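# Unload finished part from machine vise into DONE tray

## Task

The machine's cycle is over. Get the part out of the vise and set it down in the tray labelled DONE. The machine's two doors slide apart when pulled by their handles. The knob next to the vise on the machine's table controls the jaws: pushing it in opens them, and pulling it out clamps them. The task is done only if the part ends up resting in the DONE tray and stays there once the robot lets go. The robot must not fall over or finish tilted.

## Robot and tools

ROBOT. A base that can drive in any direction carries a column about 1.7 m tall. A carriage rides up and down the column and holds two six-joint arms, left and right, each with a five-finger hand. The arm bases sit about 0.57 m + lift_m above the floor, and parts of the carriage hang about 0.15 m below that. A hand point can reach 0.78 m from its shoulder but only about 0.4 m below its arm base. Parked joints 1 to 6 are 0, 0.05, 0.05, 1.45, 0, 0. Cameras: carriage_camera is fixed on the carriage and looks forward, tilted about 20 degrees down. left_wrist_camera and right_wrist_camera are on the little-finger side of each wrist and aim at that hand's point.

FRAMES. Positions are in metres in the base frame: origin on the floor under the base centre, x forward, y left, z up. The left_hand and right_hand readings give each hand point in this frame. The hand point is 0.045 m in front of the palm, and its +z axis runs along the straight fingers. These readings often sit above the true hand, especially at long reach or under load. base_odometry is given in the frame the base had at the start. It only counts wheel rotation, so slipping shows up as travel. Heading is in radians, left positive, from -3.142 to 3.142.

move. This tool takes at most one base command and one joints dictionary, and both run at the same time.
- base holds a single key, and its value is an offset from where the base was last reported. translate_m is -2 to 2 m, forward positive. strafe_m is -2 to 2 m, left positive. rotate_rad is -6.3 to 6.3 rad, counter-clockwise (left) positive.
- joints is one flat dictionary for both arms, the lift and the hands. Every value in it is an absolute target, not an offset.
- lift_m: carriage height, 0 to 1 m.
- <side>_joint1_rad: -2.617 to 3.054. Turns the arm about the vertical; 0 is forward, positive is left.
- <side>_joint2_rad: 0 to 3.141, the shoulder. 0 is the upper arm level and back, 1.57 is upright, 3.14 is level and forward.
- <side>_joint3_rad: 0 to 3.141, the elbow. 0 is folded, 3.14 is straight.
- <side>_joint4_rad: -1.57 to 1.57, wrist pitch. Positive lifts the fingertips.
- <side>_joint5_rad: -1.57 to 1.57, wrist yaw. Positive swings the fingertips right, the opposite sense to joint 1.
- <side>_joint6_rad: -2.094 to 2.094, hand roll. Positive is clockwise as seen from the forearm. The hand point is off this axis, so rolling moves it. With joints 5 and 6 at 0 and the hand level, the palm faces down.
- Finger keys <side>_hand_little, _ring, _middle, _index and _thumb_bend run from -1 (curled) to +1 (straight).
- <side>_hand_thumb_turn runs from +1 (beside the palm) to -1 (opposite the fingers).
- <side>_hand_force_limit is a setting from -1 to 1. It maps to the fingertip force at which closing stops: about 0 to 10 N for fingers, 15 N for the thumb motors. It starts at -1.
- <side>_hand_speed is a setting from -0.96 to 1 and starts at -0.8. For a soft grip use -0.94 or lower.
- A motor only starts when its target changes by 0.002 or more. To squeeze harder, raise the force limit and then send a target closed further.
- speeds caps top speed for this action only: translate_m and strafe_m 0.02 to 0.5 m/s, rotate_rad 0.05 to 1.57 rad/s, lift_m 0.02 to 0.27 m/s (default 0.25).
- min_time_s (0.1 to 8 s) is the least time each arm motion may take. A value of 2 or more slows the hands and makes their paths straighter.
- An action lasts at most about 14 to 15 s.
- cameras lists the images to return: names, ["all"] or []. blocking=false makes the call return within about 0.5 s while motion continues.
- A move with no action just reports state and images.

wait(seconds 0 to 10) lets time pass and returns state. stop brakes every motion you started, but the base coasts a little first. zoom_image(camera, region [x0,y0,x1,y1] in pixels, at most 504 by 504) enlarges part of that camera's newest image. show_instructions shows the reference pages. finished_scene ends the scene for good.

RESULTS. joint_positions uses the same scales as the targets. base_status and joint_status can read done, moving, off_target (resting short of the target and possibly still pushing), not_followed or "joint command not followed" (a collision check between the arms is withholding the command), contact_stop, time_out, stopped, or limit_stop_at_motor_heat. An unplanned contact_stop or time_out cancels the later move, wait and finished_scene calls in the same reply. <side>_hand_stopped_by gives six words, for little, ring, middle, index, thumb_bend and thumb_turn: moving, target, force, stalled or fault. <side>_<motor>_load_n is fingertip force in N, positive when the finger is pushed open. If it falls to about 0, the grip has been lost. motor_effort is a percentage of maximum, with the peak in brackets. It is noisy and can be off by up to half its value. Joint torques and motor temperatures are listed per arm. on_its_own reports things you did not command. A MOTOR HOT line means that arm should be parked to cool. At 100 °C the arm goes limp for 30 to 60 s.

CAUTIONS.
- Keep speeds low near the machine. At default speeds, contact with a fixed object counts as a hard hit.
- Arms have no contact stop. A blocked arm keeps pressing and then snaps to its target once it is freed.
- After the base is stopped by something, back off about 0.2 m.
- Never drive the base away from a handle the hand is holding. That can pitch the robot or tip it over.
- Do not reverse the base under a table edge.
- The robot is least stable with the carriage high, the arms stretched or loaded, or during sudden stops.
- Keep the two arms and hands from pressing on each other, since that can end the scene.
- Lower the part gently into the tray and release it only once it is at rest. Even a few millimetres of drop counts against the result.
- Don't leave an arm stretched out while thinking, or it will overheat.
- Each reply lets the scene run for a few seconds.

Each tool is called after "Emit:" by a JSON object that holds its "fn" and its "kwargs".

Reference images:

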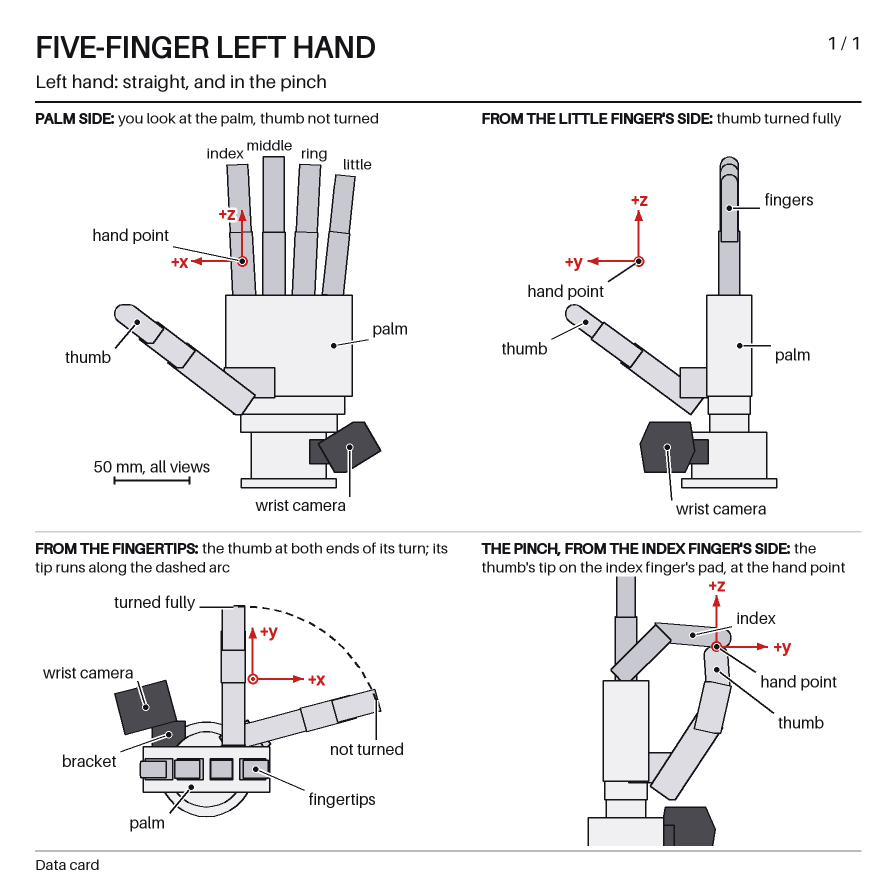

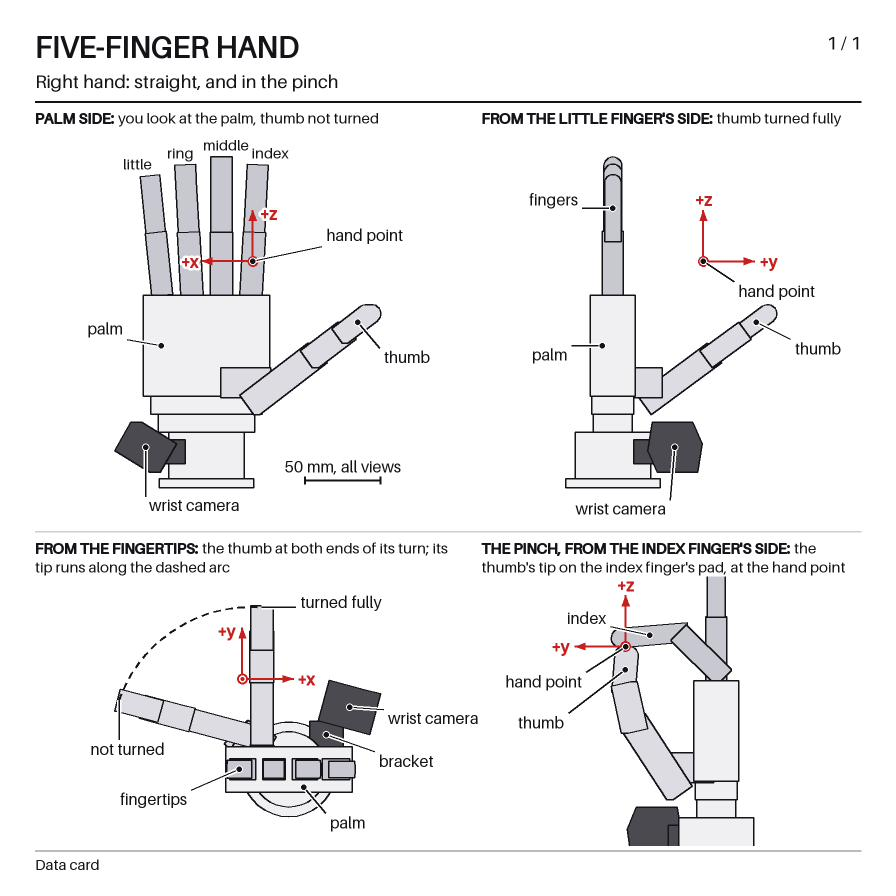

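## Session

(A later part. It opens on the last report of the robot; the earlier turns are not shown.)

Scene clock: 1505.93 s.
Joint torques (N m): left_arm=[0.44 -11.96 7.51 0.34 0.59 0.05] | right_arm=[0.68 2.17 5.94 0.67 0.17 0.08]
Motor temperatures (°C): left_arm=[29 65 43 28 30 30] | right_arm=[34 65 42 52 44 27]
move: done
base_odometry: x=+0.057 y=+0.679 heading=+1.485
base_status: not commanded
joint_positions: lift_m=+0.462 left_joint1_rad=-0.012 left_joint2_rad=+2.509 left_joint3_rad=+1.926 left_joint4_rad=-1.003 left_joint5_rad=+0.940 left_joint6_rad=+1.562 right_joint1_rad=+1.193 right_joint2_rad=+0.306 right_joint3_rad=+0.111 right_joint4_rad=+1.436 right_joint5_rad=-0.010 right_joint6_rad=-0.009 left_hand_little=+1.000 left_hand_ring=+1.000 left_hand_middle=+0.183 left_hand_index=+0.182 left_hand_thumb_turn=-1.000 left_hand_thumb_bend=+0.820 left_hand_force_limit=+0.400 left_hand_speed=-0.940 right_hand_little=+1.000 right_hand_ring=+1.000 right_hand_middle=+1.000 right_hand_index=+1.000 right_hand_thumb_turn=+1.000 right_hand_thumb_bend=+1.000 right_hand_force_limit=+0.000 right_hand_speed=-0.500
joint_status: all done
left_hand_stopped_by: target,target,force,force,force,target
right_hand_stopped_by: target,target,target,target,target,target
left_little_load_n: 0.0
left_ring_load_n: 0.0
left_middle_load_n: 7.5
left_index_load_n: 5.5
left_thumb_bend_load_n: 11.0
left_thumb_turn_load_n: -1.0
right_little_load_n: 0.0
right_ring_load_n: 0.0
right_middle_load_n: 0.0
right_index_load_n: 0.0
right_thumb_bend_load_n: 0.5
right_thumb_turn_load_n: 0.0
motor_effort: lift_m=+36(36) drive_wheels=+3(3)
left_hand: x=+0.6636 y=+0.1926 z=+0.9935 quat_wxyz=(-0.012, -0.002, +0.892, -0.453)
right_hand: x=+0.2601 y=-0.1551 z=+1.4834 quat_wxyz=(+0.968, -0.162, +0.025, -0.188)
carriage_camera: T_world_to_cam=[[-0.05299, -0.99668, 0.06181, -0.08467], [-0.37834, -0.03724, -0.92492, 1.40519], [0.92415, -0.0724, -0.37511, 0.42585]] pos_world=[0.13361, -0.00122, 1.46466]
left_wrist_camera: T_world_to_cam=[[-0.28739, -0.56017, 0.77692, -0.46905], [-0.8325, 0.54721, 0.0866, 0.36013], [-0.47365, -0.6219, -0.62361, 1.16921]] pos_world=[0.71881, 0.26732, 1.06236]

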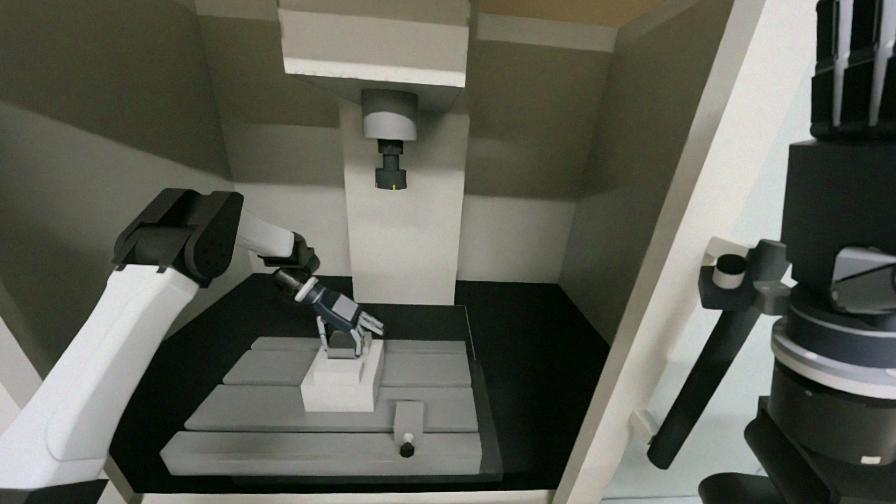

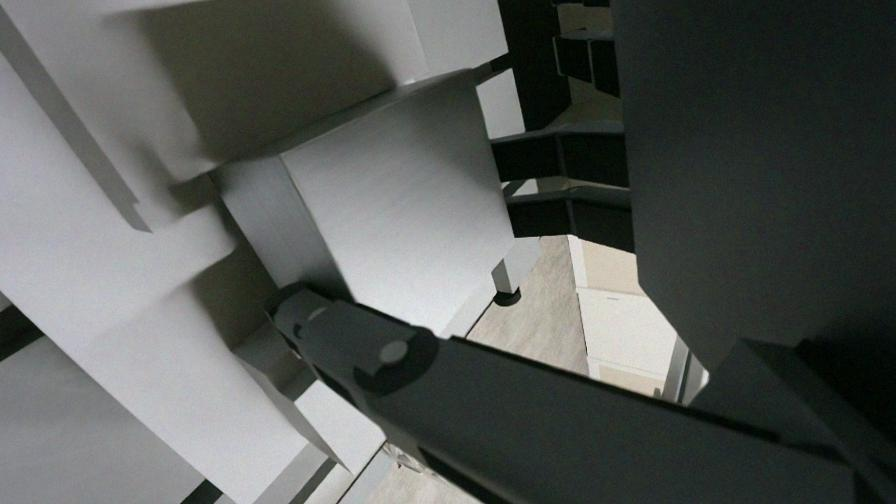

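Emit:
{"fn": "move", "kwargs": {"joints": {"left_hand_force_limit": 0.75, "left_hand_index": -0.2, "left_hand_middle": -0.2, "left_hand_thumb_bend": 0.0}}}

Emit:
{"fn": "move", "kwargs": {"joints": {"lift_m": 0.47}, "speeds": {"lift_m": 0.02}, "cameras": ["carriage_camera", "left_wrist_camera"]}}

Emit:
{"fn": "zoom_image", "kwargs": {"camera": "carriage_camera", "region": [280, 300, 440, 460]}}

Scene clock: 1516.13 s.
Joint torques (N m): left_arm=[0.47 -11.96 7.53 0.34 0.58 0.05] | right_arm=[0.69 2.18 5.97 0.67 0.17 0.08]
Motor temperatures (°C): left_arm=[29 66 43 28 30 30] | right_arm=[34 59 42 48 41 27]
move: off_target
base_odometry: x=+0.057 y=+0.679 heading=+1.485
base_status: not commanded
joint_positions: lift_m=+0.462 left_joint1_rad=-0.013 left_joint2_rad=+2.509 left_joint3_rad=+1.926 left_joint4_rad=-1.003 left_joint5_rad=+0.940 left_joint6_rad=+1.562 right_joint1_rad=+1.193 right_joint2_rad=+0.306 right_joint3_rad=+0.111 right_joint4_rad=+1.437 right_joint5_rad=-0.010 right_joint6_rad=-0.009 left_hand_little=+1.000 left_hand_ring=+1.000 left_hand_middle=+0.174 left_hand_index=+0.162 left_hand_thumb_turn=-1.000 left_hand_thumb_bend=+0.821 left_hand_force_limit=+0.750 left_hand_speed=-0.940 right_hand_little=+1.000 right_hand_ring=+1.000 right_hand_middle=+1.000 right_hand_index=+1.000 right_hand_thumb_turn=+1.000 right_hand_thumb_bend=+1.000 right_hand_force_limit=+0.000 right_hand_speed=-0.500
joint_status: left_hand_middle off_target (ended at +0.174, target -0.200); left_hand_index off_target (ended at +0.162, target -0.200); left_hand_thumb_bend off_target (ended at +0.821, target +0.000); the others done
left_hand_stopped_by: target,target,force,force,force,target
right_hand_stopped_by: target,target,target,target,target,target
left_little_load_n: 0.0
left_ring_load_n: 0.0
left_middle_load_n: 8.0
left_index_load_n: 9.0
left_thumb_bend_load_n: 13.5
left_thumb_turn_load_n: -1.5
right_little_load_n: 0.0
right_ring_load_n: 0.0
right_middle_load_n: 0.0
right_index_load_n: 0.0
right_thumb_bend_load_n: 0.0
right_thumb_turn_load_n: 0.0
motor_effort: lift_m=+36(36) drive_wheels=+3(3)
left_hand: x=+0.6636 y=+0.1924 z=+0.9935 quat_wxyz=(-0.012, -0.002, +0.892, -0.453)
right_hand: x=+0.2600 y=-0.1553 z=+1.4835 quat_wxyz=(+0.968, -0.162, +0.025, -0.189)
pictures: none

Scene clock: 1516.80 s.
Joint torques (N m): left_arm=[0.47 -12.86 7.49 0.31 0.73 0.01] | right_arm=[0.68 2.24 6.06 0.65 0.17 0.08]
Motor temperatures (°C): left_arm=[29 66 43 28 30 30] | right_arm=[34 59 42 48 41 27]
move: done
base_odometry: x=+0.057 y=+0.679 heading=+1.485
base_status: not commanded
joint_positions: lift_m=+0.470 left_joint1_rad=-0.013 left_joint2_rad=+2.520 left_joint3_rad=+1.926 left_joint4_rad=-1.003 left_joint5_rad=+0.928 left_joint6_rad=+1.565 right_joint1_rad=+1.193 right_joint2_rad=+0.305 right_joint3_rad=+0.110 right_joint4_rad=+1.438 right_joint5_rad=-0.010 right_joint6_rad=-0.009 left_hand_little=+1.000 left_hand_ring=+1.000 left_hand_middle=+0.174 left_hand_index=+0.162 left_hand_thumb_turn=-1.000 left_hand_thumb_bend=+0.821 left_hand_force_limit=+0.750 left_hand_speed=-0.940 right_hand_little=+1.000 right_hand_ring=+1.000 right_hand_middle=+1.000 right_hand_index=+1.000 right_hand_thumb_turn=+1.000 right_hand_thumb_bend=+1.000 right_hand_force_limit=+0.000 right_hand_speed=-0.500
joint_status: all done
left_hand_stopped_by: target,target,force,force,force,target
right_hand_stopped_by: target,target,target,target,target,target
left_little_load_n: 0.0
left_ring_load_n: -0.5
left_middle_load_n: 7.0
left_index_load_n: 8.5
left_thumb_bend_load_n: 14.0
left_thumb_turn_load_n: -1.5
right_little_load_n: 0.0
right_ring_load_n: 0.0
right_middle_load_n: 0.0
right_index_load_n: 0.0
right_thumb_bend_load_n: 0.0
right_thumb_turn_load_n: 0.0
motor_effort: lift_m=+43(45) drive_wheels=+3(3)
left_hand: x=+0.6620 y=+0.1946 z=+0.9948 quat_wxyz=(-0.016, -0.002, +0.894, -0.447)
right_hand: x=+0.2600 y=-0.1554 z=+1.4907 quat_wxyz=(+0.968, -0.162, +0.025, -0.189)
carriage_camera: T_world_to_cam=[[-0.05299, -0.99668, 0.06181, -0.08513], [-0.37834, -0.03724, -0.92492, 1.41204], [0.92415, -0.0724, -0.37511, 0.42863]] pos_world=[0.13361, -0.00122, 1.47206]
left_wrist_camera: T_world_to_cam=[[-0.28325, -0.56912, 0.77193, -0.46548], [-0.83026, 0.54839, 0.09966, 0.3429], [-0.48004, -0.61268, -0.62784, 1.1773]] pos_world=[0.718, 0.26835, 1.06431]

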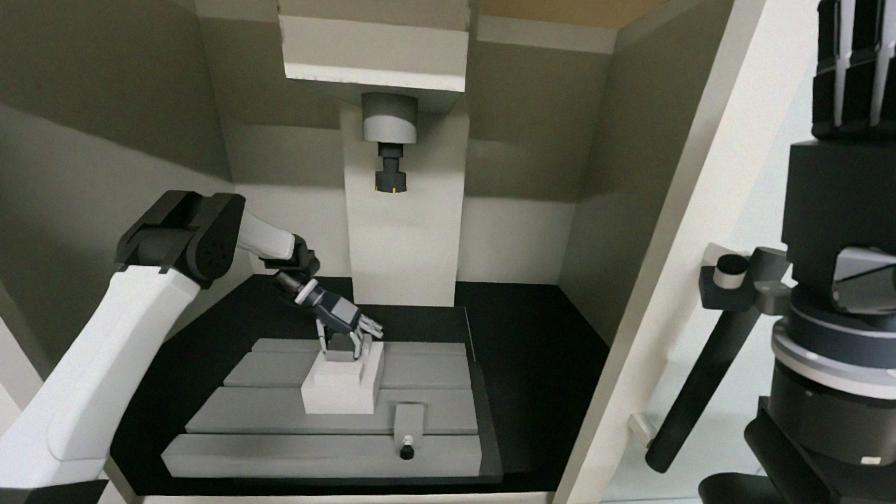

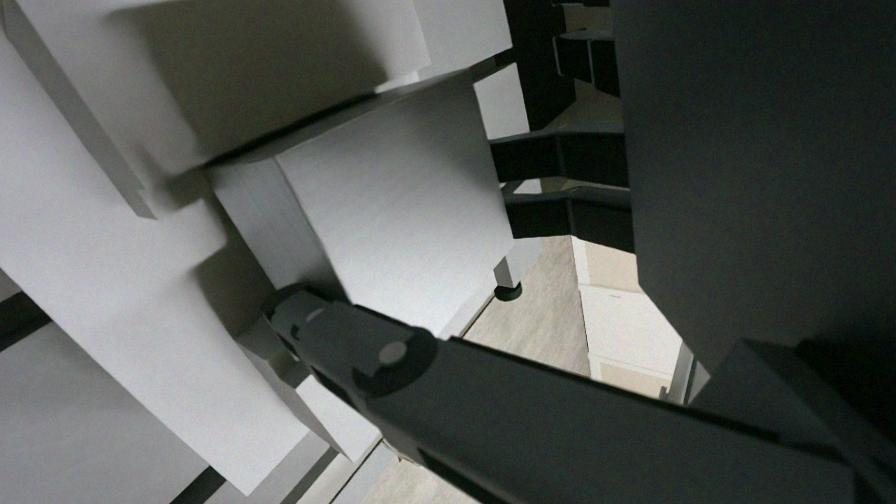

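Scaled by 3.150 from the camera's image (finer frame: 1280x720).

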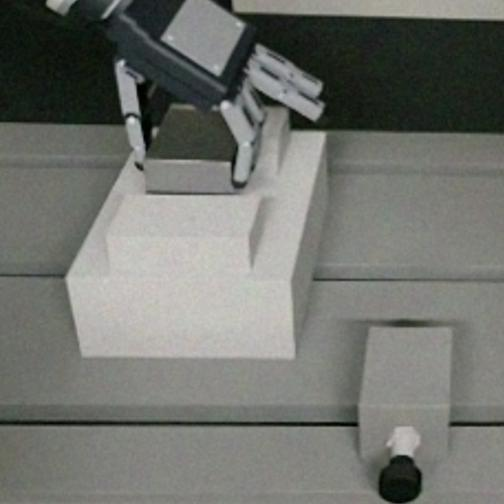

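Emit:
{"fn": "move", "kwargs": {"joints": {"lift_m": 0.485}, "speeds": {"lift_m": 0.02}, "cameras": ["left_wrist_camera", "carriage_camera"]}}

Emit:
{"fn": "zoom_image", "kwargs": {"camera": "carriage_camera", "region": [280, 300, 440, 460]}}

Scene clock: 1528.63 s.
Joint torques (N m): left_arm=[0.47 -13.15 7.47 0.32 0.78 0.02] | right_arm=[0.68 2.35 6.2 0.62 0.17 0.08]
Motor temperatures (°C): left_arm=[29 68 43 28 30 30] | right_arm=[33 55 41 45 38 27]
move: done
base_odometry: x=+0.057 y=+0.679 heading=+1.485
base_status: not commanded
joint_positions: lift_m=+0.485 left_joint1_rad=-0.013 left_joint2_rad=+2.523 left_joint3_rad=+1.926 left_joint4_rad=-1.004 left_joint5_rad=+0.919 left_joint6_rad=+1.565 right_joint1_rad=+1.193 right_joint2_rad=+0.304 right_joint3_rad=+0.108 right_joint4_rad=+1.440 right_joint5_rad=-0.010 right_joint6_rad=-0.009 left_hand_little=+1.000 left_hand_ring=+1.000 left_hand_middle=+0.174 left_hand_index=+0.162 left_hand_thumb_turn=-1.000 left_hand_thumb_bend=+0.821 left_hand_force_limit=+0.750 left_hand_speed=-0.940 right_hand_little=+1.000 right_hand_ring=+1.000 right_hand_middle=+1.000 right_hand_index=+1.000 right_hand_thumb_turn=+1.000 right_hand_thumb_bend=+1.000 right_hand_force_limit=+0.000 right_hand_speed=-0.500
joint_status: all done
left_hand_stopped_by: target,target,force,force,force,target
right_hand_stopped_by: target,target,target,target,target,target
left_little_load_n: 0.0
left_ring_load_n: 0.0
left_middle_load_n: 7.0
left_index_load_n: 8.5
left_thumb_bend_load_n: 14.0
left_thumb_turn_load_n: -1.5
right_little_load_n: 0.0
right_ring_load_n: 0.0
right_middle_load_n: 0.0
right_index_load_n: 0.0
right_thumb_bend_load_n: 0.0
right_thumb_turn_load_n: 0.0
motor_effort: lift_m=+43(47) drive_wheels=+3(3)
left_hand: x=+0.6612 y=+0.1960 z=+1.0075 quat_wxyz=(-0.017, -0.003, +0.896, -0.443)
right_hand: x=+0.2598 y=-0.1557 z=+1.5054 quat_wxyz=(+0.968, -0.161, +0.025, -0.189)
pictures: carriage_camera, left_wrist_camera
carriage_camera: T_world_to_cam=[[-0.05299, -0.99668, 0.06181, -0.08606], [-0.37834, -0.03724, -0.92492, 1.42591], [0.92415, -0.0724, -0.37511, 0.43426]] pos_world=[0.13361, -0.00122, 1.48706]
left_wrist_camera: T_world_to_cam=[[-0.28028, -0.57552, 0.76825, -0.47172], [-0.82964, 0.54782, 0.10771, 0.33183], [-0.48285, -0.60718, -0.63102, 1.18963]] pos_world=[0.7175, 0.26906, 1.07734]

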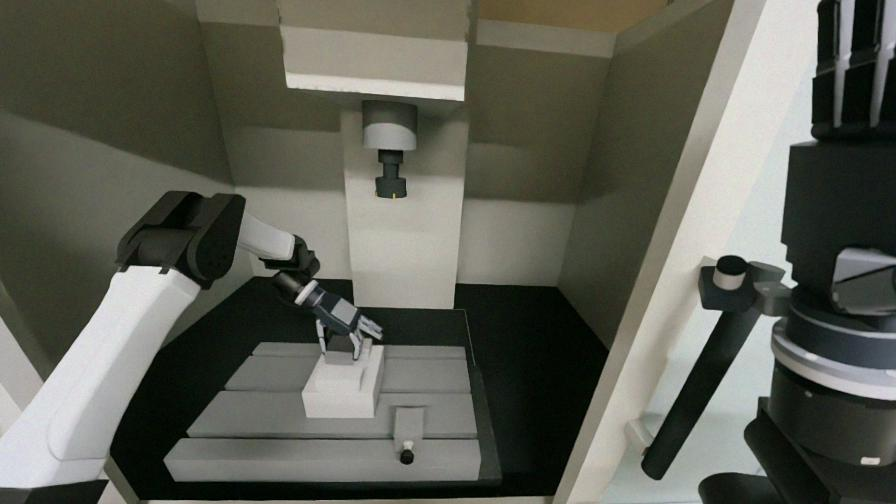

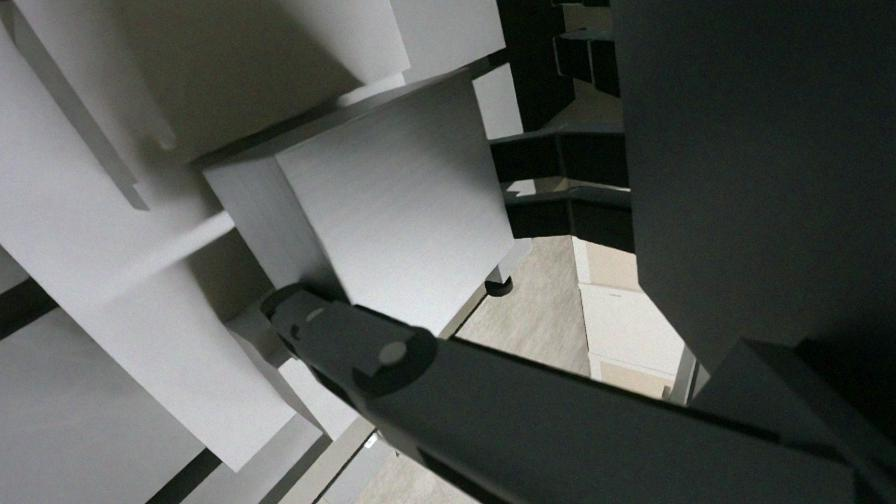

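Scaled by 3.150 from the camera's image (finer frame: 1280x720).

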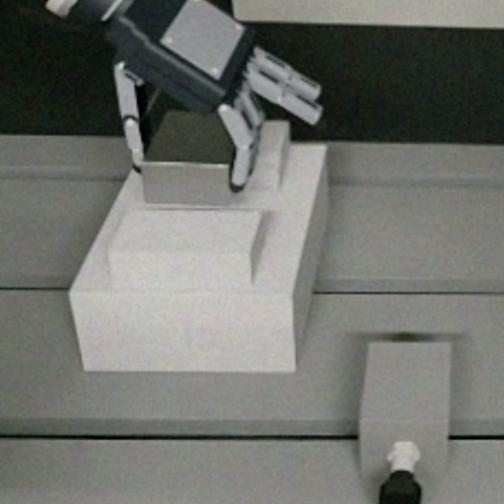

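Emit:
{"fn": "move", "kwargs": {"joints": {"lift_m": 0.57}, "speeds": {"lift_m": 0.08}}}

Emit:
{"fn": "move", "kwargs": {"base": {"translate_m": -0.45}, "speeds": {"translate_m": 0.15}, "cameras": ["carriage_camera", "left_wrist_camera"]}}

Scene clock: 1543.30 s.
Joint torques (N m): left_arm=[0.44 -13.79 7.46 0.32 0.83 0.01] | right_arm=[0.68 2.39 6.49 0.6 0.16 0.08]
Motor temperatures (°C): left_arm=[29 71 43 28 30 30] | right_arm=[32 51 41 42 36 27]
move: done
base_odometry: x=+0.057 y=+0.679 heading=+1.485
base_status: not commanded
joint_positions: lift_m=+0.570 left_joint1_rad=-0.013 left_joint2_rad=+2.531 left_joint3_rad=+1.926 left_joint4_rad=-1.005 left_joint5_rad=+0.915 left_joint6_rad=+1.566 right_joint1_rad=+1.193 right_joint2_rad=+0.303 right_joint3_rad=+0.105 right_joint4_rad=+1.442 right_joint5_rad=-0.010 right_joint6_rad=-0.008 left_hand_little=+1.000 left_hand_ring=+1.000 left_hand_middle=+0.174 left_hand_index=+0.162 left_hand_thumb_turn=-1.000 left_hand_thumb_bend=+0.821 left_hand_force_limit=+0.750 left_hand_speed=-0.940 right_hand_little=+1.000 right_hand_ring=+1.000 right_hand_middle=+1.000 right_hand_index=+1.000 right_hand_thumb_turn=+1.000 right_hand_thumb_bend=+1.000 right_hand_force_limit=+0.000 right_hand_speed=-0.500
joint_status: all done
left_hand_stopped_by: target,target,force,force,force,target
right_hand_stopped_by: target,target,target,target,target,target
left_little_load_n: 0.0
left_ring_load_n: 0.0
left_middle_load_n: 7.5
left_index_load_n: 8.5
left_thumb_bend_load_n: 14.5
left_thumb_turn_load_n: -1.0
right_little_load_n: 0.0
right_ring_load_n: 0.0
right_middle_load_n: 0.0
right_index_load_n: 0.0
right_thumb_bend_load_n: 0.0
right_thumb_turn_load_n: 0.0
motor_effort: lift_m=+41(50) drive_wheels=+3(3)
left_hand: x=+0.6596 y=+0.1967 z=+1.0888 quat_wxyz=(-0.021, -0.005, +0.897, -0.441)
right_hand: x=+0.2598 y=-0.1559 z=+1.5900 quat_wxyz=(+0.969, -0.161, +0.025, -0.188)
pictures: none

Scene clock: 1547.30 s.
Joint torques (N m): left_arm=[0.44 -13.76 7.41 0.32 0.82 0.01] | right_arm=[0.61 2.45 6.49 0.61 0.15 0.07]
Motor temperatures (°C): left_arm=[29 71 43 28 31 30] | right_arm=[32 50 41 41 36 27]
move: done
base_odometry: x=+0.018 y=+0.231 heading=+1.485
base_status: done
joint_positions: lift_m=+0.570 left_joint1_rad=-0.012 left_joint2_rad=+2.531 left_joint3_rad=+1.926 left_joint4_rad=-1.004 left_joint5_rad=+0.915 left_joint6_rad=+1.566 right_joint1_rad=+1.194 right_joint2_rad=+0.303 right_joint3_rad=+0.105 right_joint4_rad=+1.443 right_joint5_rad=-0.009 right_joint6_rad=-0.008 left_hand_little=+1.000 left_hand_ring=+1.000 left_hand_middle=+0.174 left_hand_index=+0.162 left_hand_thumb_turn=-1.000 left_hand_thumb_bend=+0.821 left_hand_force_limit=+0.750 left_hand_speed=-0.940 right_hand_little=+1.000 right_hand_ring=+1.000 right_hand_middle=+1.000 right_hand_index=+1.000 right_hand_thumb_turn=+1.000 right_hand_thumb_bend=+1.000 right_hand_force_limit=+0.000 right_hand_speed=-0.500
joint_status: not commanded
left_hand_stopped_by: target,target,force,force,force,target
right_hand_stopped_by: target,target,target,target,target,target
left_little_load_n: 0.0
left_ring_load_n: 0.0
left_middle_load_n: 7.0
left_index_load_n: 8.5
left_thumb_bend_load_n: 14.0
left_thumb_turn_load_n: -1.0
right_little_load_n: 0.0
right_ring_load_n: 0.0
right_middle_load_n: 0.0
right_index_load_n: 0.0
right_thumb_bend_load_n: 0.0
right_thumb_turn_load_n: 0.0
motor_effort: lift_m=+41(42) drive_wheels=+0(10)
left_hand: x=+0.6598 y=+0.1970 z=+1.0888 quat_wxyz=(-0.021, -0.005, +0.897, -0.441)
right_hand: x=+0.2597 y=-0.1561 z=+1.5901 quat_wxyz=(+0.969, -0.160, +0.025, -0.188)
carriage_camera: T_world_to_cam=[[-0.05299, -0.99668, 0.06181, -0.09132], [-0.37834, -0.03724, -0.92492, 1.50462], [0.92415, -0.0724, -0.37511, 0.46618]] pos_world=[0.13361, -0.00122, 1.57216]
left_wrist_camera: T_world_to_cam=[[-0.27439, -0.57907, 0.76772, -0.53654], [-0.82869, 0.54741, 0.11672, 0.31094], [-0.48784, -0.60417, -0.63007, 1.24249]] pos_world=[0.71659, 0.26976, 1.15848]

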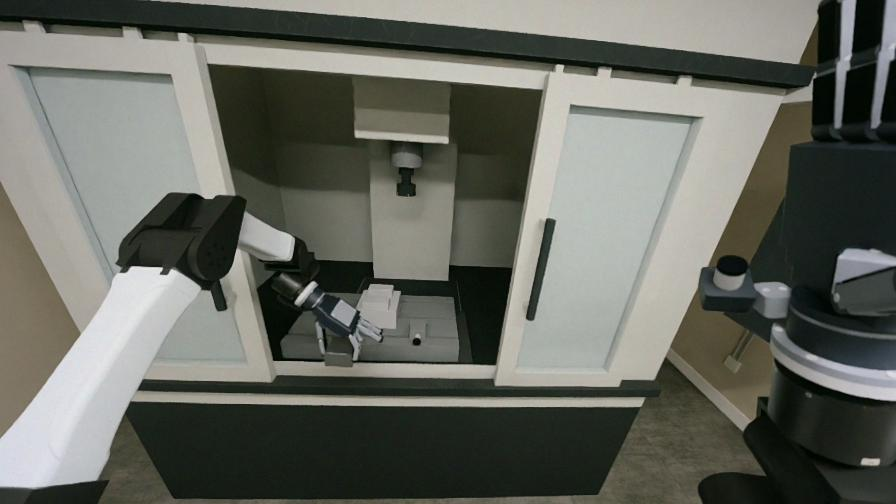

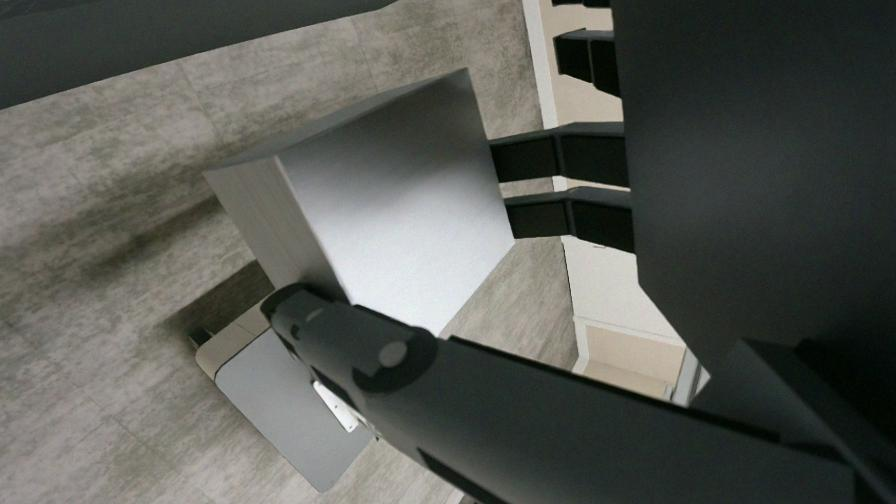

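Emit:
{"fn": "move", "kwargs": {"joints": {"left_joint2_rad": 1.602, "left_joint3_rad": 0.66, "left_joint4_rad": -0.617, "right_joint1_rad": 0.0, "right_joint2_rad": 0.05, "right_joint3_rad": 0.05}, "min_time_s": 4, "cameras": ["left_wrist_camera"]}}

Emit:
{"fn": "move", "kwargs": {"base": {"translate_m": -0.2}, "speeds": {"translate_m": 0.2}}}

Emit:
{"fn": "move", "kwargs": {"base": {"rotate_rad": 3.1416}, "speeds": {"rotate_rad": 0.5}, "cameras": ["carriage_camera", "left_wrist_camera"]}}

Scene clock: 1566.50 s.
Joint torques (N m): left_arm=[0.44 -7.99 4.42 0.53 0.82 0] | right_arm=[-0.47 3.06 5.15 0.03 0.16 0.07]
Motor temperatures (°C): left_arm=[29 73 43 27 31 30] | right_arm=[32 47 41 39 34 27]
move: done
base_odometry: x=+0.018 y=+0.231 heading=+1.484
base_status: not commanded
joint_positions: lift_m=+0.570 left_joint1_rad=-0.012 left_joint2_rad=+1.637 left_joint3_rad=+0.660 left_joint4_rad=-0.627 left_joint5_rad=+0.915 left_joint6_rad=+1.567 right_joint1_rad=+0.006 right_joint2_rad=+0.057 right_joint3_rad=+0.062 right_joint4_rad=+1.443 right_joint5_rad=-0.009 right_joint6_rad=-0.008 left_hand_little=+1.000 left_hand_ring=+1.000 left_hand_middle=+0.174 left_hand_index=+0.162 left_hand_thumb_turn=-1.000 left_hand_thumb_bend=+0.821 left_hand_force_limit=+0.750 left_hand_speed=-0.940 right_hand_little=+1.000 right_hand_ring=+1.000 right_hand_middle=+1.000 right_hand_index=+1.000 right_hand_thumb_turn=+1.000 right_hand_thumb_bend=+1.000 right_hand_force_limit=+0.000 right_hand_speed=-0.500
joint_status: all done
left_hand_stopped_by: target,target,force,force,force,target
right_hand_stopped_by: target,target,target,target,target,target
left_little_load_n: 0.0
left_ring_load_n: 0.0
left_middle_load_n: 7.0
left_index_load_n: 8.5
left_thumb_bend_load_n: 14.0
left_thumb_turn_load_n: -1.0
right_little_load_n: 0.0
right_ring_load_n: 0.0
right_middle_load_n: 0.0
right_index_load_n: 0.0
right_thumb_bend_load_n: 0.0
right_thumb_turn_load_n: 0.0
motor_effort: lift_m=+41(42) drive_wheels=+0(1)
left_hand: x=+0.4135 y=+0.2000 z=+1.1212 quat_wxyz=(-0.018, -0.004, +0.897, -0.441)
right_hand: x=+0.3235 y=-0.2869 z=+1.6008 quat_wxyz=(+0.705, -0.047, +0.040, -0.706)
left_wrist_camera: T_world_to_cam=[[-0.27885, -0.57898, 0.76618, -0.62376], [-0.82919, 0.54762, 0.11204, 0.1068], [-0.48444, -0.60407, -0.63279, 1.14621]] pos_world=[0.4699, 0.27276, 1.19125]

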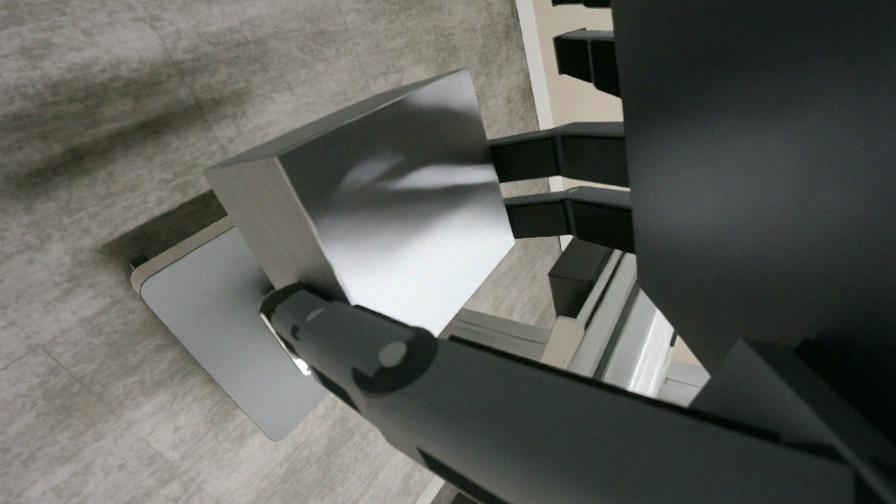

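Scene clock: 1568.70 s.
Joint torques (N m): left_arm=[0.43 -7.75 4.59 0.46 0.84 0.02] | right_arm=[-0.47 3.34 5.46 -0.07 0.16 0.07]
Motor temperatures (°C): left_arm=[29 72 43 27 31 30] | right_arm=[32 47 41 39 34 27]
move: done
base_odometry: x=+0.001 y=+0.031 heading=+1.485
base_status: done
joint_positions: lift_m=+0.570 left_joint1_rad=-0.012 left_joint2_rad=+1.635 left_joint3_rad=+0.659 left_joint4_rad=-0.618 left_joint5_rad=+0.915 left_joint6_rad=+1.567 right_joint1_rad=+0.006 right_joint2_rad=+0.054 right_joint3_rad=+0.059 right_joint4_rad=+1.450 right_joint5_rad=-0.009 right_joint6_rad=-0.008 left_hand_little=+1.000 left_hand_ring=+1.000 left_hand_middle=+0.174 left_hand_index=+0.162 left_hand_thumb_turn=-1.000 left_hand_thumb_bend=+0.821 left_hand_force_limit=+0.750 left_hand_speed=-0.940 right_hand_little=+1.000 right_hand_ring=+1.000 right_hand_middle=+1.000 right_hand_index=+1.000 right_hand_thumb_turn=+1.000 right_hand_thumb_bend=+1.000 right_hand_force_limit=+0.000 right_hand_speed=-0.500
joint_status: not commanded
left_hand_stopped_by: target,target,force,force,force,target
right_hand_stopped_by: target,target,target,target,target,target
left_little_load_n: 0.0
left_ring_load_n: 0.0
left_middle_load_n: 7.0
left_index_load_n: 8.5
left_thumb_bend_load_n: 14.5
left_thumb_turn_load_n: -1.5
right_little_load_n: 0.0
right_ring_load_n: 0.0
right_middle_load_n: 0.0
right_index_load_n: 0.0
right_thumb_bend_load_n: 0.0
right_thumb_turn_load_n: 0.0
motor_effort: lift_m=+41(42) drive_wheels=+0(10)
left_hand: x=+0.4152 y=+0.2000 z=+1.1210 quat_wxyz=(-0.014, -0.002, +0.897, -0.441)
right_hand: x=+0.3218 y=-0.2869 z=+1.6006 quat_wxyz=(+0.705, -0.045, +0.038, -0.706)
pictures: none

Scene clock: 1575.90 s.
Joint torques (N m): left_arm=[0.35 -7.82 4.52 0.42 0.83 0] | right_arm=[-0.47 3.4 5.45 -0.1 0.16 0.07]
Motor temperatures (°C): left_arm=[29 68 42 28 31 30] | right_arm=[32 46 40 38 33 27]
move: done
base_odometry: x=+0.001 y=+0.032 heading=-1.657
base_status: done
joint_positions: lift_m=+0.570 left_joint1_rad=-0.011 left_joint2_rad=+1.635 left_joint3_rad=+0.659 left_joint4_rad=-0.618 left_joint5_rad=+0.915 left_joint6_rad=+1.567 right_joint1_rad=+0.006 right_joint2_rad=+0.054 right_joint3_rad=+0.059 right_joint4_rad=+1.451 right_joint5_rad=-0.009 right_joint6_rad=-0.008 left_hand_little=+1.000 left_hand_ring=+1.000 left_hand_middle=+0.174 left_hand_index=+0.162 left_hand_thumb_turn=-1.000 left_hand_thumb_bend=+0.821 left_hand_force_limit=+0.750 left_hand_speed=-0.940 right_hand_little=+1.000 right_hand_ring=+1.000 right_hand_middle=+1.000 right_hand_index=+1.000 right_hand_thumb_turn=+1.000 right_hand_thumb_bend=+1.000 right_hand_force_limit=+0.000 right_hand_speed=-0.500
joint_status: not commanded
left_hand_stopped_by: target,target,force,force,force,target
right_hand_stopped_by: target,target,target,target,target,target
left_little_load_n: 0.0
left_ring_load_n: 0.0
left_middle_load_n: 7.0
left_index_load_n: 8.5
left_thumb_bend_load_n: 14.0
left_thumb_turn_load_n: -1.0
right_little_load_n: 0.0
right_ring_load_n: 0.0
right_middle_load_n: 0.0
right_index_load_n: 0.0
right_thumb_bend_load_n: 0.0
right_thumb_turn_load_n: 0.0
motor_effort: lift_m=+41(42) drive_wheels=+4(12)
left_hand: x=+0.4155 y=+0.2002 z=+1.1210 quat_wxyz=(-0.014, -0.002, +0.897, -0.441)
right_hand: x=+0.3213 y=-0.2869 z=+1.6008 quat_wxyz=(+0.705, -0.044, +0.037, -0.706)
carriage_camera: T_world_to_cam=[[-0.05299, -0.99668, 0.06181, -0.09132], [-0.37834, -0.03724, -0.92492, 1.50462], [0.92415, -0.0724, -0.37511, 0.46618]] pos_world=[0.13361, -0.00122, 1.57216]
left_wrist_camera: T_world_to_cam=[[-0.28581, -0.57922, 0.76342, -0.61687], [-0.83088, 0.5467, 0.10372, 0.11864], [-0.47744, -0.60467, -0.63752, 1.14975]] pos_world=[0.4712, 0.27306, 1.19161]

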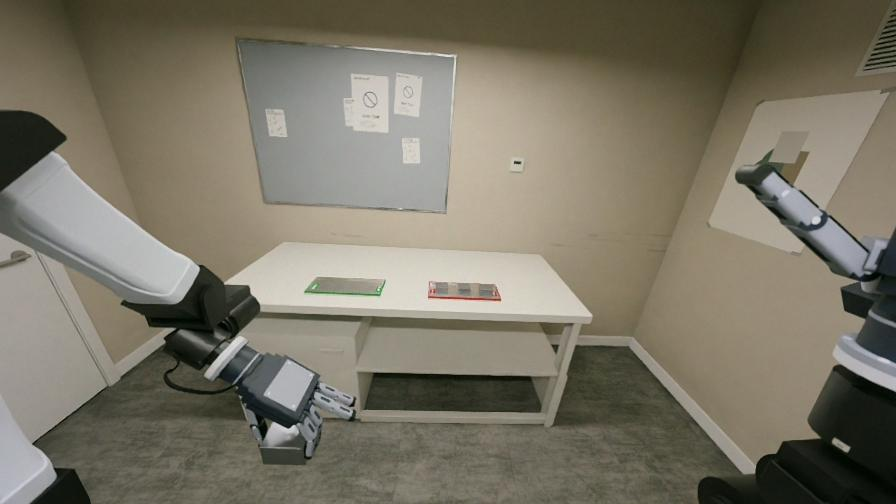

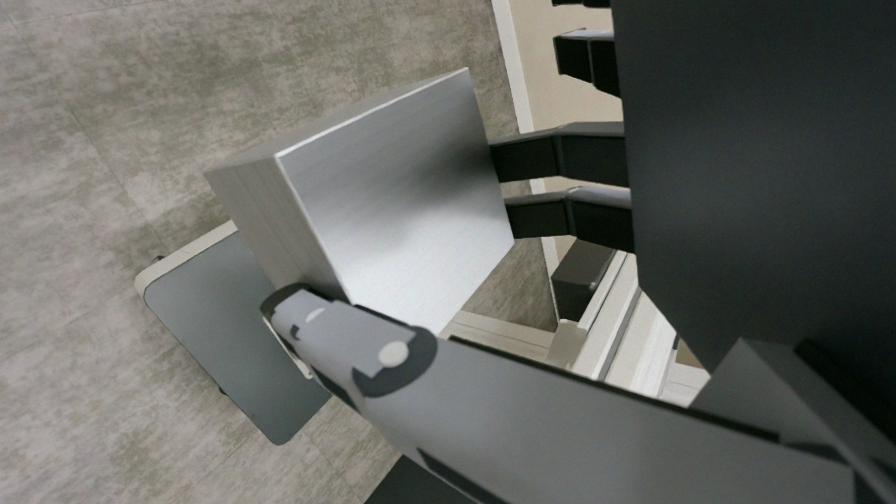

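Emit:
{"fn": "move", "kwargs": {"base": {"rotate_rad": -0.03}, "speeds": {"rotate_rad": 0.2}}}

Emit:
{"fn": "move", "kwargs": {"base": {"strafe_m": 0.25}, "speeds": {"strafe_m": 0.12}}}

Emit:
{"fn": "move", "kwargs": {"base": {"translate_m": 0.55}, "speeds": {"translate_m": 0.2}, "cameras": ["carriage_camera"]}}

Emit:
{"fn": "zoom_image", "kwargs": {"camera": "carriage_camera", "region": [250, 250, 600, 450]}}

Scene clock: 1614.53 s.
Joint torques (N m): left_arm=[0.4 -7.8 4.57 0.42 0.82 0] | right_arm=[-0.47 3.43 5.42 -0.11 0.16 0.07]
Motor temperatures (°C): left_arm=[29 58 40 27 31 30] | right_arm=[31 44 39 36 32 27]
move: done
base_odometry: x=+0.001 y=+0.031 heading=-1.687
base_status: done
joint_positions: lift_m=+0.570 left_joint1_rad=-0.012 left_joint2_rad=+1.635 left_joint3_rad=+0.659 left_joint4_rad=-0.616 left_joint5_rad=+0.915 left_joint6_rad=+1.567 right_joint1_rad=+0.006 right_joint2_rad=+0.054 right_joint3_rad=+0.059 right_joint4_rad=+1.452 right_joint5_rad=-0.009 right_joint6_rad=-0.008 left_hand_little=+1.000 left_hand_ring=+1.000 left_hand_middle=+0.174 left_hand_index=+0.162 left_hand_thumb_turn=-1.000 left_hand_thumb_bend=+0.821 left_hand_force_limit=+0.750 left_hand_speed=-0.940 right_hand_little=+1.000 right_hand_ring=+1.000 right_hand_middle=+1.000 right_hand_index=+1.000 right_hand_thumb_turn=+1.000 right_hand_thumb_bend=+1.000 right_hand_force_limit=+0.000 right_hand_speed=-0.500
joint_status: not commanded
left_hand_stopped_by: target,target,force,force,force,target
right_hand_stopped_by: target,target,target,target,target,target
left_little_load_n: 0.0
left_ring_load_n: -0.5
left_middle_load_n: 7.0
left_index_load_n: 8.5
left_thumb_bend_load_n: 14.0
left_thumb_turn_load_n: -1.5
right_little_load_n: 0.0
right_ring_load_n: 0.0
right_middle_load_n: 0.0
right_index_load_n: 0.0
right_thumb_bend_load_n: 0.0
right_thumb_turn_load_n: 0.0
motor_effort: lift_m=+41(42) drive_wheels=+0(6)
left_hand: x=+0.4158 y=+0.2000 z=+1.1210 quat_wxyz=(-0.013, -0.001, +0.897, -0.441)
right_hand: x=+0.3209 y=-0.2869 z=+1.6009 quat_wxyz=(+0.705, -0.044, +0.037, -0.706)
pictures: none

Scene clock: 1617.50 s.
Joint torques (N m): left_arm=[0.34 -7.8 4.56 0.4 0.82 0.01] | right_arm=[-0.32 3.36 5.45 -0.11 0.16 0.07]
Motor temperatures (°C): left_arm=[29 57 40 27 31 30] | right_arm=[31 44 39 36 32 27]
move: done
base_odometry: x=+0.250 y=+0.003 heading=-1.686
base_status: done
joint_positions: lift_m=+0.570 left_joint1_rad=-0.012 left_joint2_rad=+1.635 left_joint3_rad=+0.659 left_joint4_rad=-0.616 left_joint5_rad=+0.914 left_joint6_rad=+1.567 right_joint1_rad=+0.005 right_joint2_rad=+0.054 right_joint3_rad=+0.059 right_joint4_rad=+1.452 right_joint5_rad=-0.009 right_joint6_rad=-0.008 left_hand_little=+1.000 left_hand_ring=+1.000 left_hand_middle=+0.174 left_hand_index=+0.162 left_hand_thumb_turn=-1.000 left_hand_thumb_bend=+0.821 left_hand_force_limit=+0.750 left_hand_speed=-0.940 right_hand_little=+1.000 right_hand_ring=+1.000 right_hand_middle=+1.000 right_hand_index=+1.000 right_hand_thumb_turn=+1.000 right_hand_thumb_bend=+1.000 right_hand_force_limit=+0.000 right_hand_speed=-0.500
joint_status: not commanded
left_hand_stopped_by: target,target,force,force,force,target
right_hand_stopped_by: target,target,target,target,target,target
left_little_load_n: 0.0
left_ring_load_n: 0.0
left_middle_load_n: 7.0
left_index_load_n: 9.0
left_thumb_bend_load_n: 14.0
left_thumb_turn_load_n: -1.0
right_little_load_n: 0.0
right_ring_load_n: 0.0
right_middle_load_n: 0.0
right_index_load_n: 0.0
right_thumb_bend_load_n: 0.0
right_thumb_turn_load_n: 0.0
motor_effort: lift_m=+41(42) drive_wheels=-5(13)
left_hand: x=+0.4159 y=+0.2002 z=+1.1209 quat_wxyz=(-0.013, -0.001, +0.897, -0.441)
right_hand: x=+0.3210 y=-0.2870 z=+1.6009 quat_wxyz=(+0.705, -0.044, +0.037, -0.707)
pictures: none

Scene clock: 1621.33 s.
Joint torques (N m): left_arm=[0.36 -7.73 4.56 0.43 0.83 0.01] | right_arm=[-0.35 3.37 5.46 -0.07 0.15 0.07]
Motor temperatures (°C): left_arm=[29 57 40 27 31 30] | right_arm=[31 44 39 36 32 27]
move: done
base_odometry: x=+0.187 y=-0.544 heading=-1.686
base_status: done
joint_positions: lift_m=+0.570 left_joint1_rad=-0.012 left_joint2_rad=+1.634 left_joint3_rad=+0.659 left_joint4_rad=-0.616 left_joint5_rad=+0.914 left_joint6_rad=+1.567 right_joint1_rad=+0.005 right_joint2_rad=+0.054 right_joint3_rad=+0.059 right_joint4_rad=+1.450 right_joint5_rad=-0.009 right_joint6_rad=-0.008 left_hand_little=+1.000 left_hand_ring=+1.000 left_hand_middle=+0.174 left_hand_index=+0.162 left_hand_thumb_turn=-1.000 left_hand_thumb_bend=+0.821 left_hand_force_limit=+0.750 left_hand_speed=-0.940 right_hand_little=+1.000 right_hand_ring=+1.000 right_hand_middle=+1.000 right_hand_index=+1.000 right_hand_thumb_turn=+1.000 right_hand_thumb_bend=+1.000 right_hand_force_limit=+0.000 right_hand_speed=-0.500
joint_status: not commanded
left_hand_stopped_by: target,target,force,force,force,target
right_hand_stopped_by: target,target,target,target,target,target
left_little_load_n: 0.0
left_ring_load_n: 0.0
left_middle_load_n: 7.5
left_index_load_n: 8.5
left_thumb_bend_load_n: 14.0
left_thumb_turn_load_n: -1.5
right_little_load_n: 0.0
right_ring_load_n: 0.0
right_middle_load_n: 0.0
right_index_load_n: 0.0
right_thumb_bend_load_n: 0.0
right_thumb_turn_load_n: 0.0
motor_effort: lift_m=+41(42) drive_wheels=-3(10)
left_hand: x=+0.4159 y=+0.2002 z=+1.1211 quat_wxyz=(-0.013, -0.001, +0.897, -0.441)
right_hand: x=+0.3216 y=-0.2870 z=+1.6007 quat_wxyz=(+0.705, -0.044, +0.038, -0.707)
carriage_camera: T_world_to_cam=[[-0.05299, -0.99668, 0.06181, -0.09132], [-0.37834, -0.03724, -0.92492, 1.50462], [0.92415, -0.0724, -0.37511, 0.46618]] pos_world=[0.13361, -0.00122, 1.57216]

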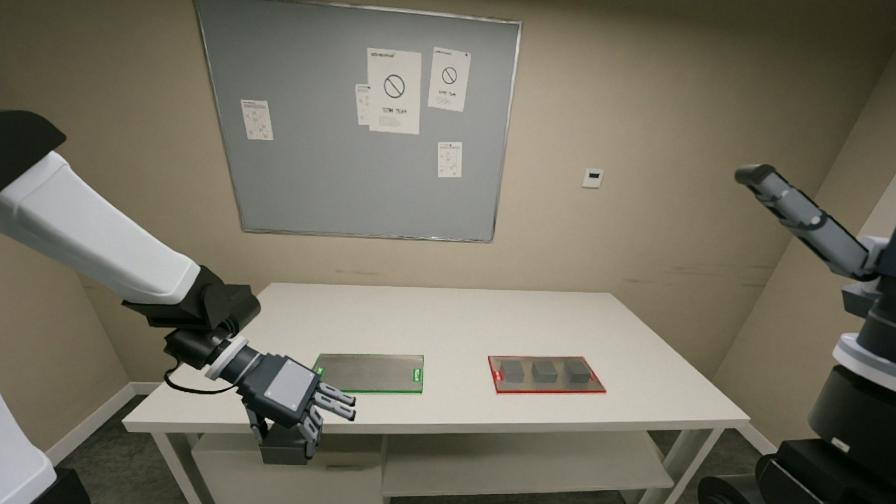

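Scaled by 1.440 from the camera's image (finer frame: 1280x720).

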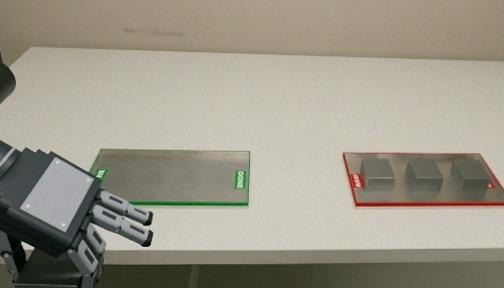

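Emit:
{"fn": "move", "kwargs": {"joints": {"left_joint2_rad": 2.365, "left_joint3_rad": 1.47, "left_joint4_rad": -0.65, "left_joint5_rad": 0.977}, "min_time_s": 3.5}}

Emit:
{"fn": "move", "kwargs": {"base": {"translate_m": 0.24}, "joints": {"lift_m": 0.48}, "speeds": {"translate_m": 0.1, "lift_m": 0.06}, "cameras": ["carriage_camera", "left_wrist_camera"]}}

Scene clock: 1659.97 s.
Joint torques (N m): left_arm=[0.36 -11.21 7.73 0.23 1.04 0] | right_arm=[-0.36 3.34 5.45 -0.09 0.16 0.07]
Motor temperatures (°C): left_arm=[29 55 40 27 31 30] | right_arm=[31 43 38 35 31 27]
move: off_target
base_odometry: x=+0.187 y=-0.544 heading=-1.686
base_status: not commanded
joint_positions: lift_m=+0.570 left_joint1_rad=-0.012 left_joint2_rad=+2.374 left_joint3_rad=+1.433 left_joint4_rad=-0.632 left_joint5_rad=+0.918 left_joint6_rad=+1.567 right_joint1_rad=+0.005 right_joint2_rad=+0.054 right_joint3_rad=+0.059 right_joint4_rad=+1.451 right_joint5_rad=-0.009 right_joint6_rad=-0.008 left_hand_little=+1.000 left_hand_ring=+1.000 left_hand_middle=+0.174 left_hand_index=+0.162 left_hand_thumb_turn=-1.000 left_hand_thumb_bend=+0.821 left_hand_force_limit=+0.750 left_hand_speed=-0.940 right_hand_little=+1.000 right_hand_ring=+1.000 right_hand_middle=+1.000 right_hand_index=+1.000 right_hand_thumb_turn=+1.000 right_hand_thumb_bend=+1.000 right_hand_force_limit=+0.000 right_hand_speed=-0.500
joint_status: left_joint5_rad off_target (ended at +0.918, target +0.977); the others done
left_hand_stopped_by: target,target,force,force,force,target
right_hand_stopped_by: target,target,target,target,target,target
left_little_load_n: 0.0
left_ring_load_n: 0.0
left_middle_load_n: 7.0
left_index_load_n: 9.0
left_thumb_bend_load_n: 14.0
left_thumb_turn_load_n: -1.0
right_little_load_n: 0.0
right_ring_load_n: 0.0
right_middle_load_n: 0.0
right_index_load_n: 0.0
right_thumb_bend_load_n: 0.0
right_thumb_turn_load_n: 0.0
motor_effort: lift_m=+41(42) drive_wheels=-3(3)
left_hand: x=+0.5994 y=+0.1975 z=+1.0473 quat_wxyz=(-0.004, +0.003, +0.897, -0.443)
right_hand: x=+0.3214 y=-0.2870 z=+1.6008 quat_wxyz=(+0.705, -0.044, +0.037, -0.707)
pictures: none

Scene clock: 1663.13 s.
Joint torques (N m): left_arm=[0.38 -11.77 7.45 0.32 1.01 0.01] | right_arm=[-0.36 3.45 5.63 -0.09 0.16 0.07]
Motor temperatures (°C): left_arm=[29 56 40 27 31 30] | right_arm=[31 43 38 35 31 27]
move: done
base_odometry: x=+0.160 y=-0.782 heading=-1.685
base_status: done
joint_positions: lift_m=+0.480 left_joint1_rad=-0.012 left_joint2_rad=+2.380 left_joint3_rad=+1.435 left_joint4_rad=-0.641 left_joint5_rad=+0.922 left_joint6_rad=+1.567 right_joint1_rad=+0.005 right_joint2_rad=+0.052 right_joint3_rad=+0.057 right_joint4_rad=+1.451 right_joint5_rad=-0.009 right_joint6_rad=-0.008 left_hand_little=+1.000 left_hand_ring=+1.000 left_hand_middle=+0.174 left_hand_index=+0.162 left_hand_thumb_turn=-1.000 left_hand_thumb_bend=+0.821 left_hand_force_limit=+0.750 left_hand_speed=-0.940 right_hand_little=+1.000 right_hand_ring=+1.000 right_hand_middle=+1.000 right_hand_index=+1.000 right_hand_thumb_turn=+1.000 right_hand_thumb_bend=+1.000 right_hand_force_limit=+0.000 right_hand_speed=-0.500
joint_status: all done
left_hand_stopped_by: target,target,force,force,force,target
right_hand_stopped_by: target,target,target,target,target,target
left_little_load_n: 0.0
left_ring_load_n: 0.0
left_middle_load_n: 7.5
left_index_load_n: 8.5
left_thumb_bend_load_n: 14.0
left_thumb_turn_load_n: -1.0
right_little_load_n: 0.0
right_ring_load_n: 0.0
right_middle_load_n: 0.0
right_index_load_n: 0.0
right_thumb_bend_load_n: 0.0
right_thumb_turn_load_n: 0.0
motor_effort: lift_m=+37(38) drive_wheels=-3(11)
left_hand: x=+0.5968 y=+0.1968 z=+0.9567 quat_wxyz=(-0.010, +0.000, +0.896, -0.445)
right_hand: x=+0.3214 y=-0.2870 z=+1.5106 quat_wxyz=(+0.705, -0.044, +0.037, -0.707)
carriage_camera: T_world_to_cam=[[-0.05299, -0.99668, 0.06181, -0.08578], [-0.37834, -0.03724, -0.92492, 1.42175], [0.92415, -0.0724, -0.37511, 0.43257]] pos_world=[0.13361, -0.00122, 1.48256]
left_wrist_camera: T_world_to_cam=[[-0.29202, -0.57354, 0.76536, -0.44084], [-0.83154, 0.54761, 0.0931, 0.29853], [-0.47251, -0.60925, -0.63683, 1.12676]] pos_world=[0.65191, 0.27015, 1.02717]

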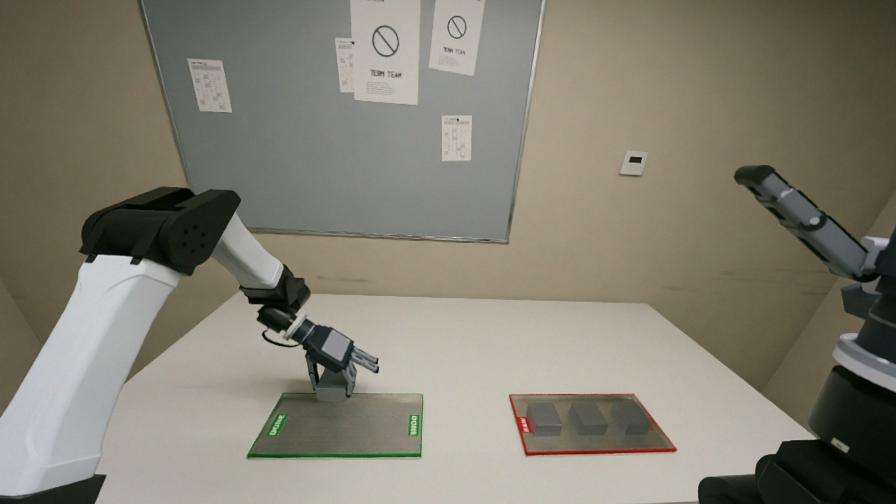

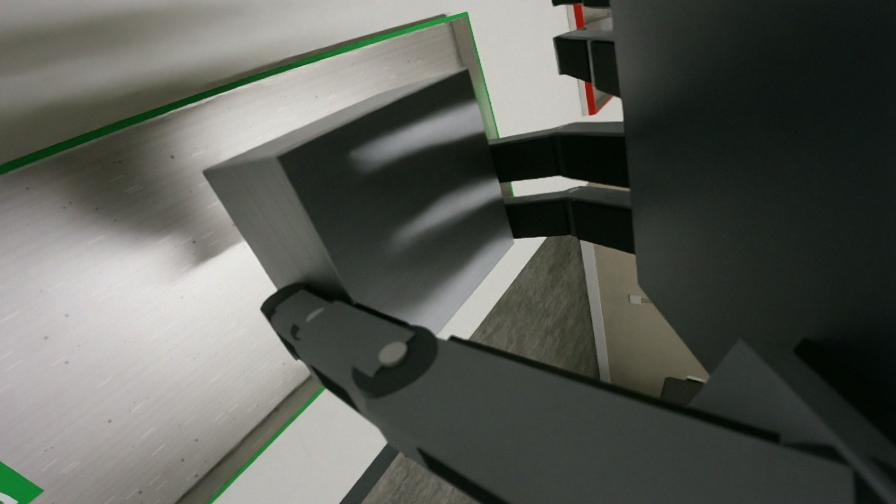

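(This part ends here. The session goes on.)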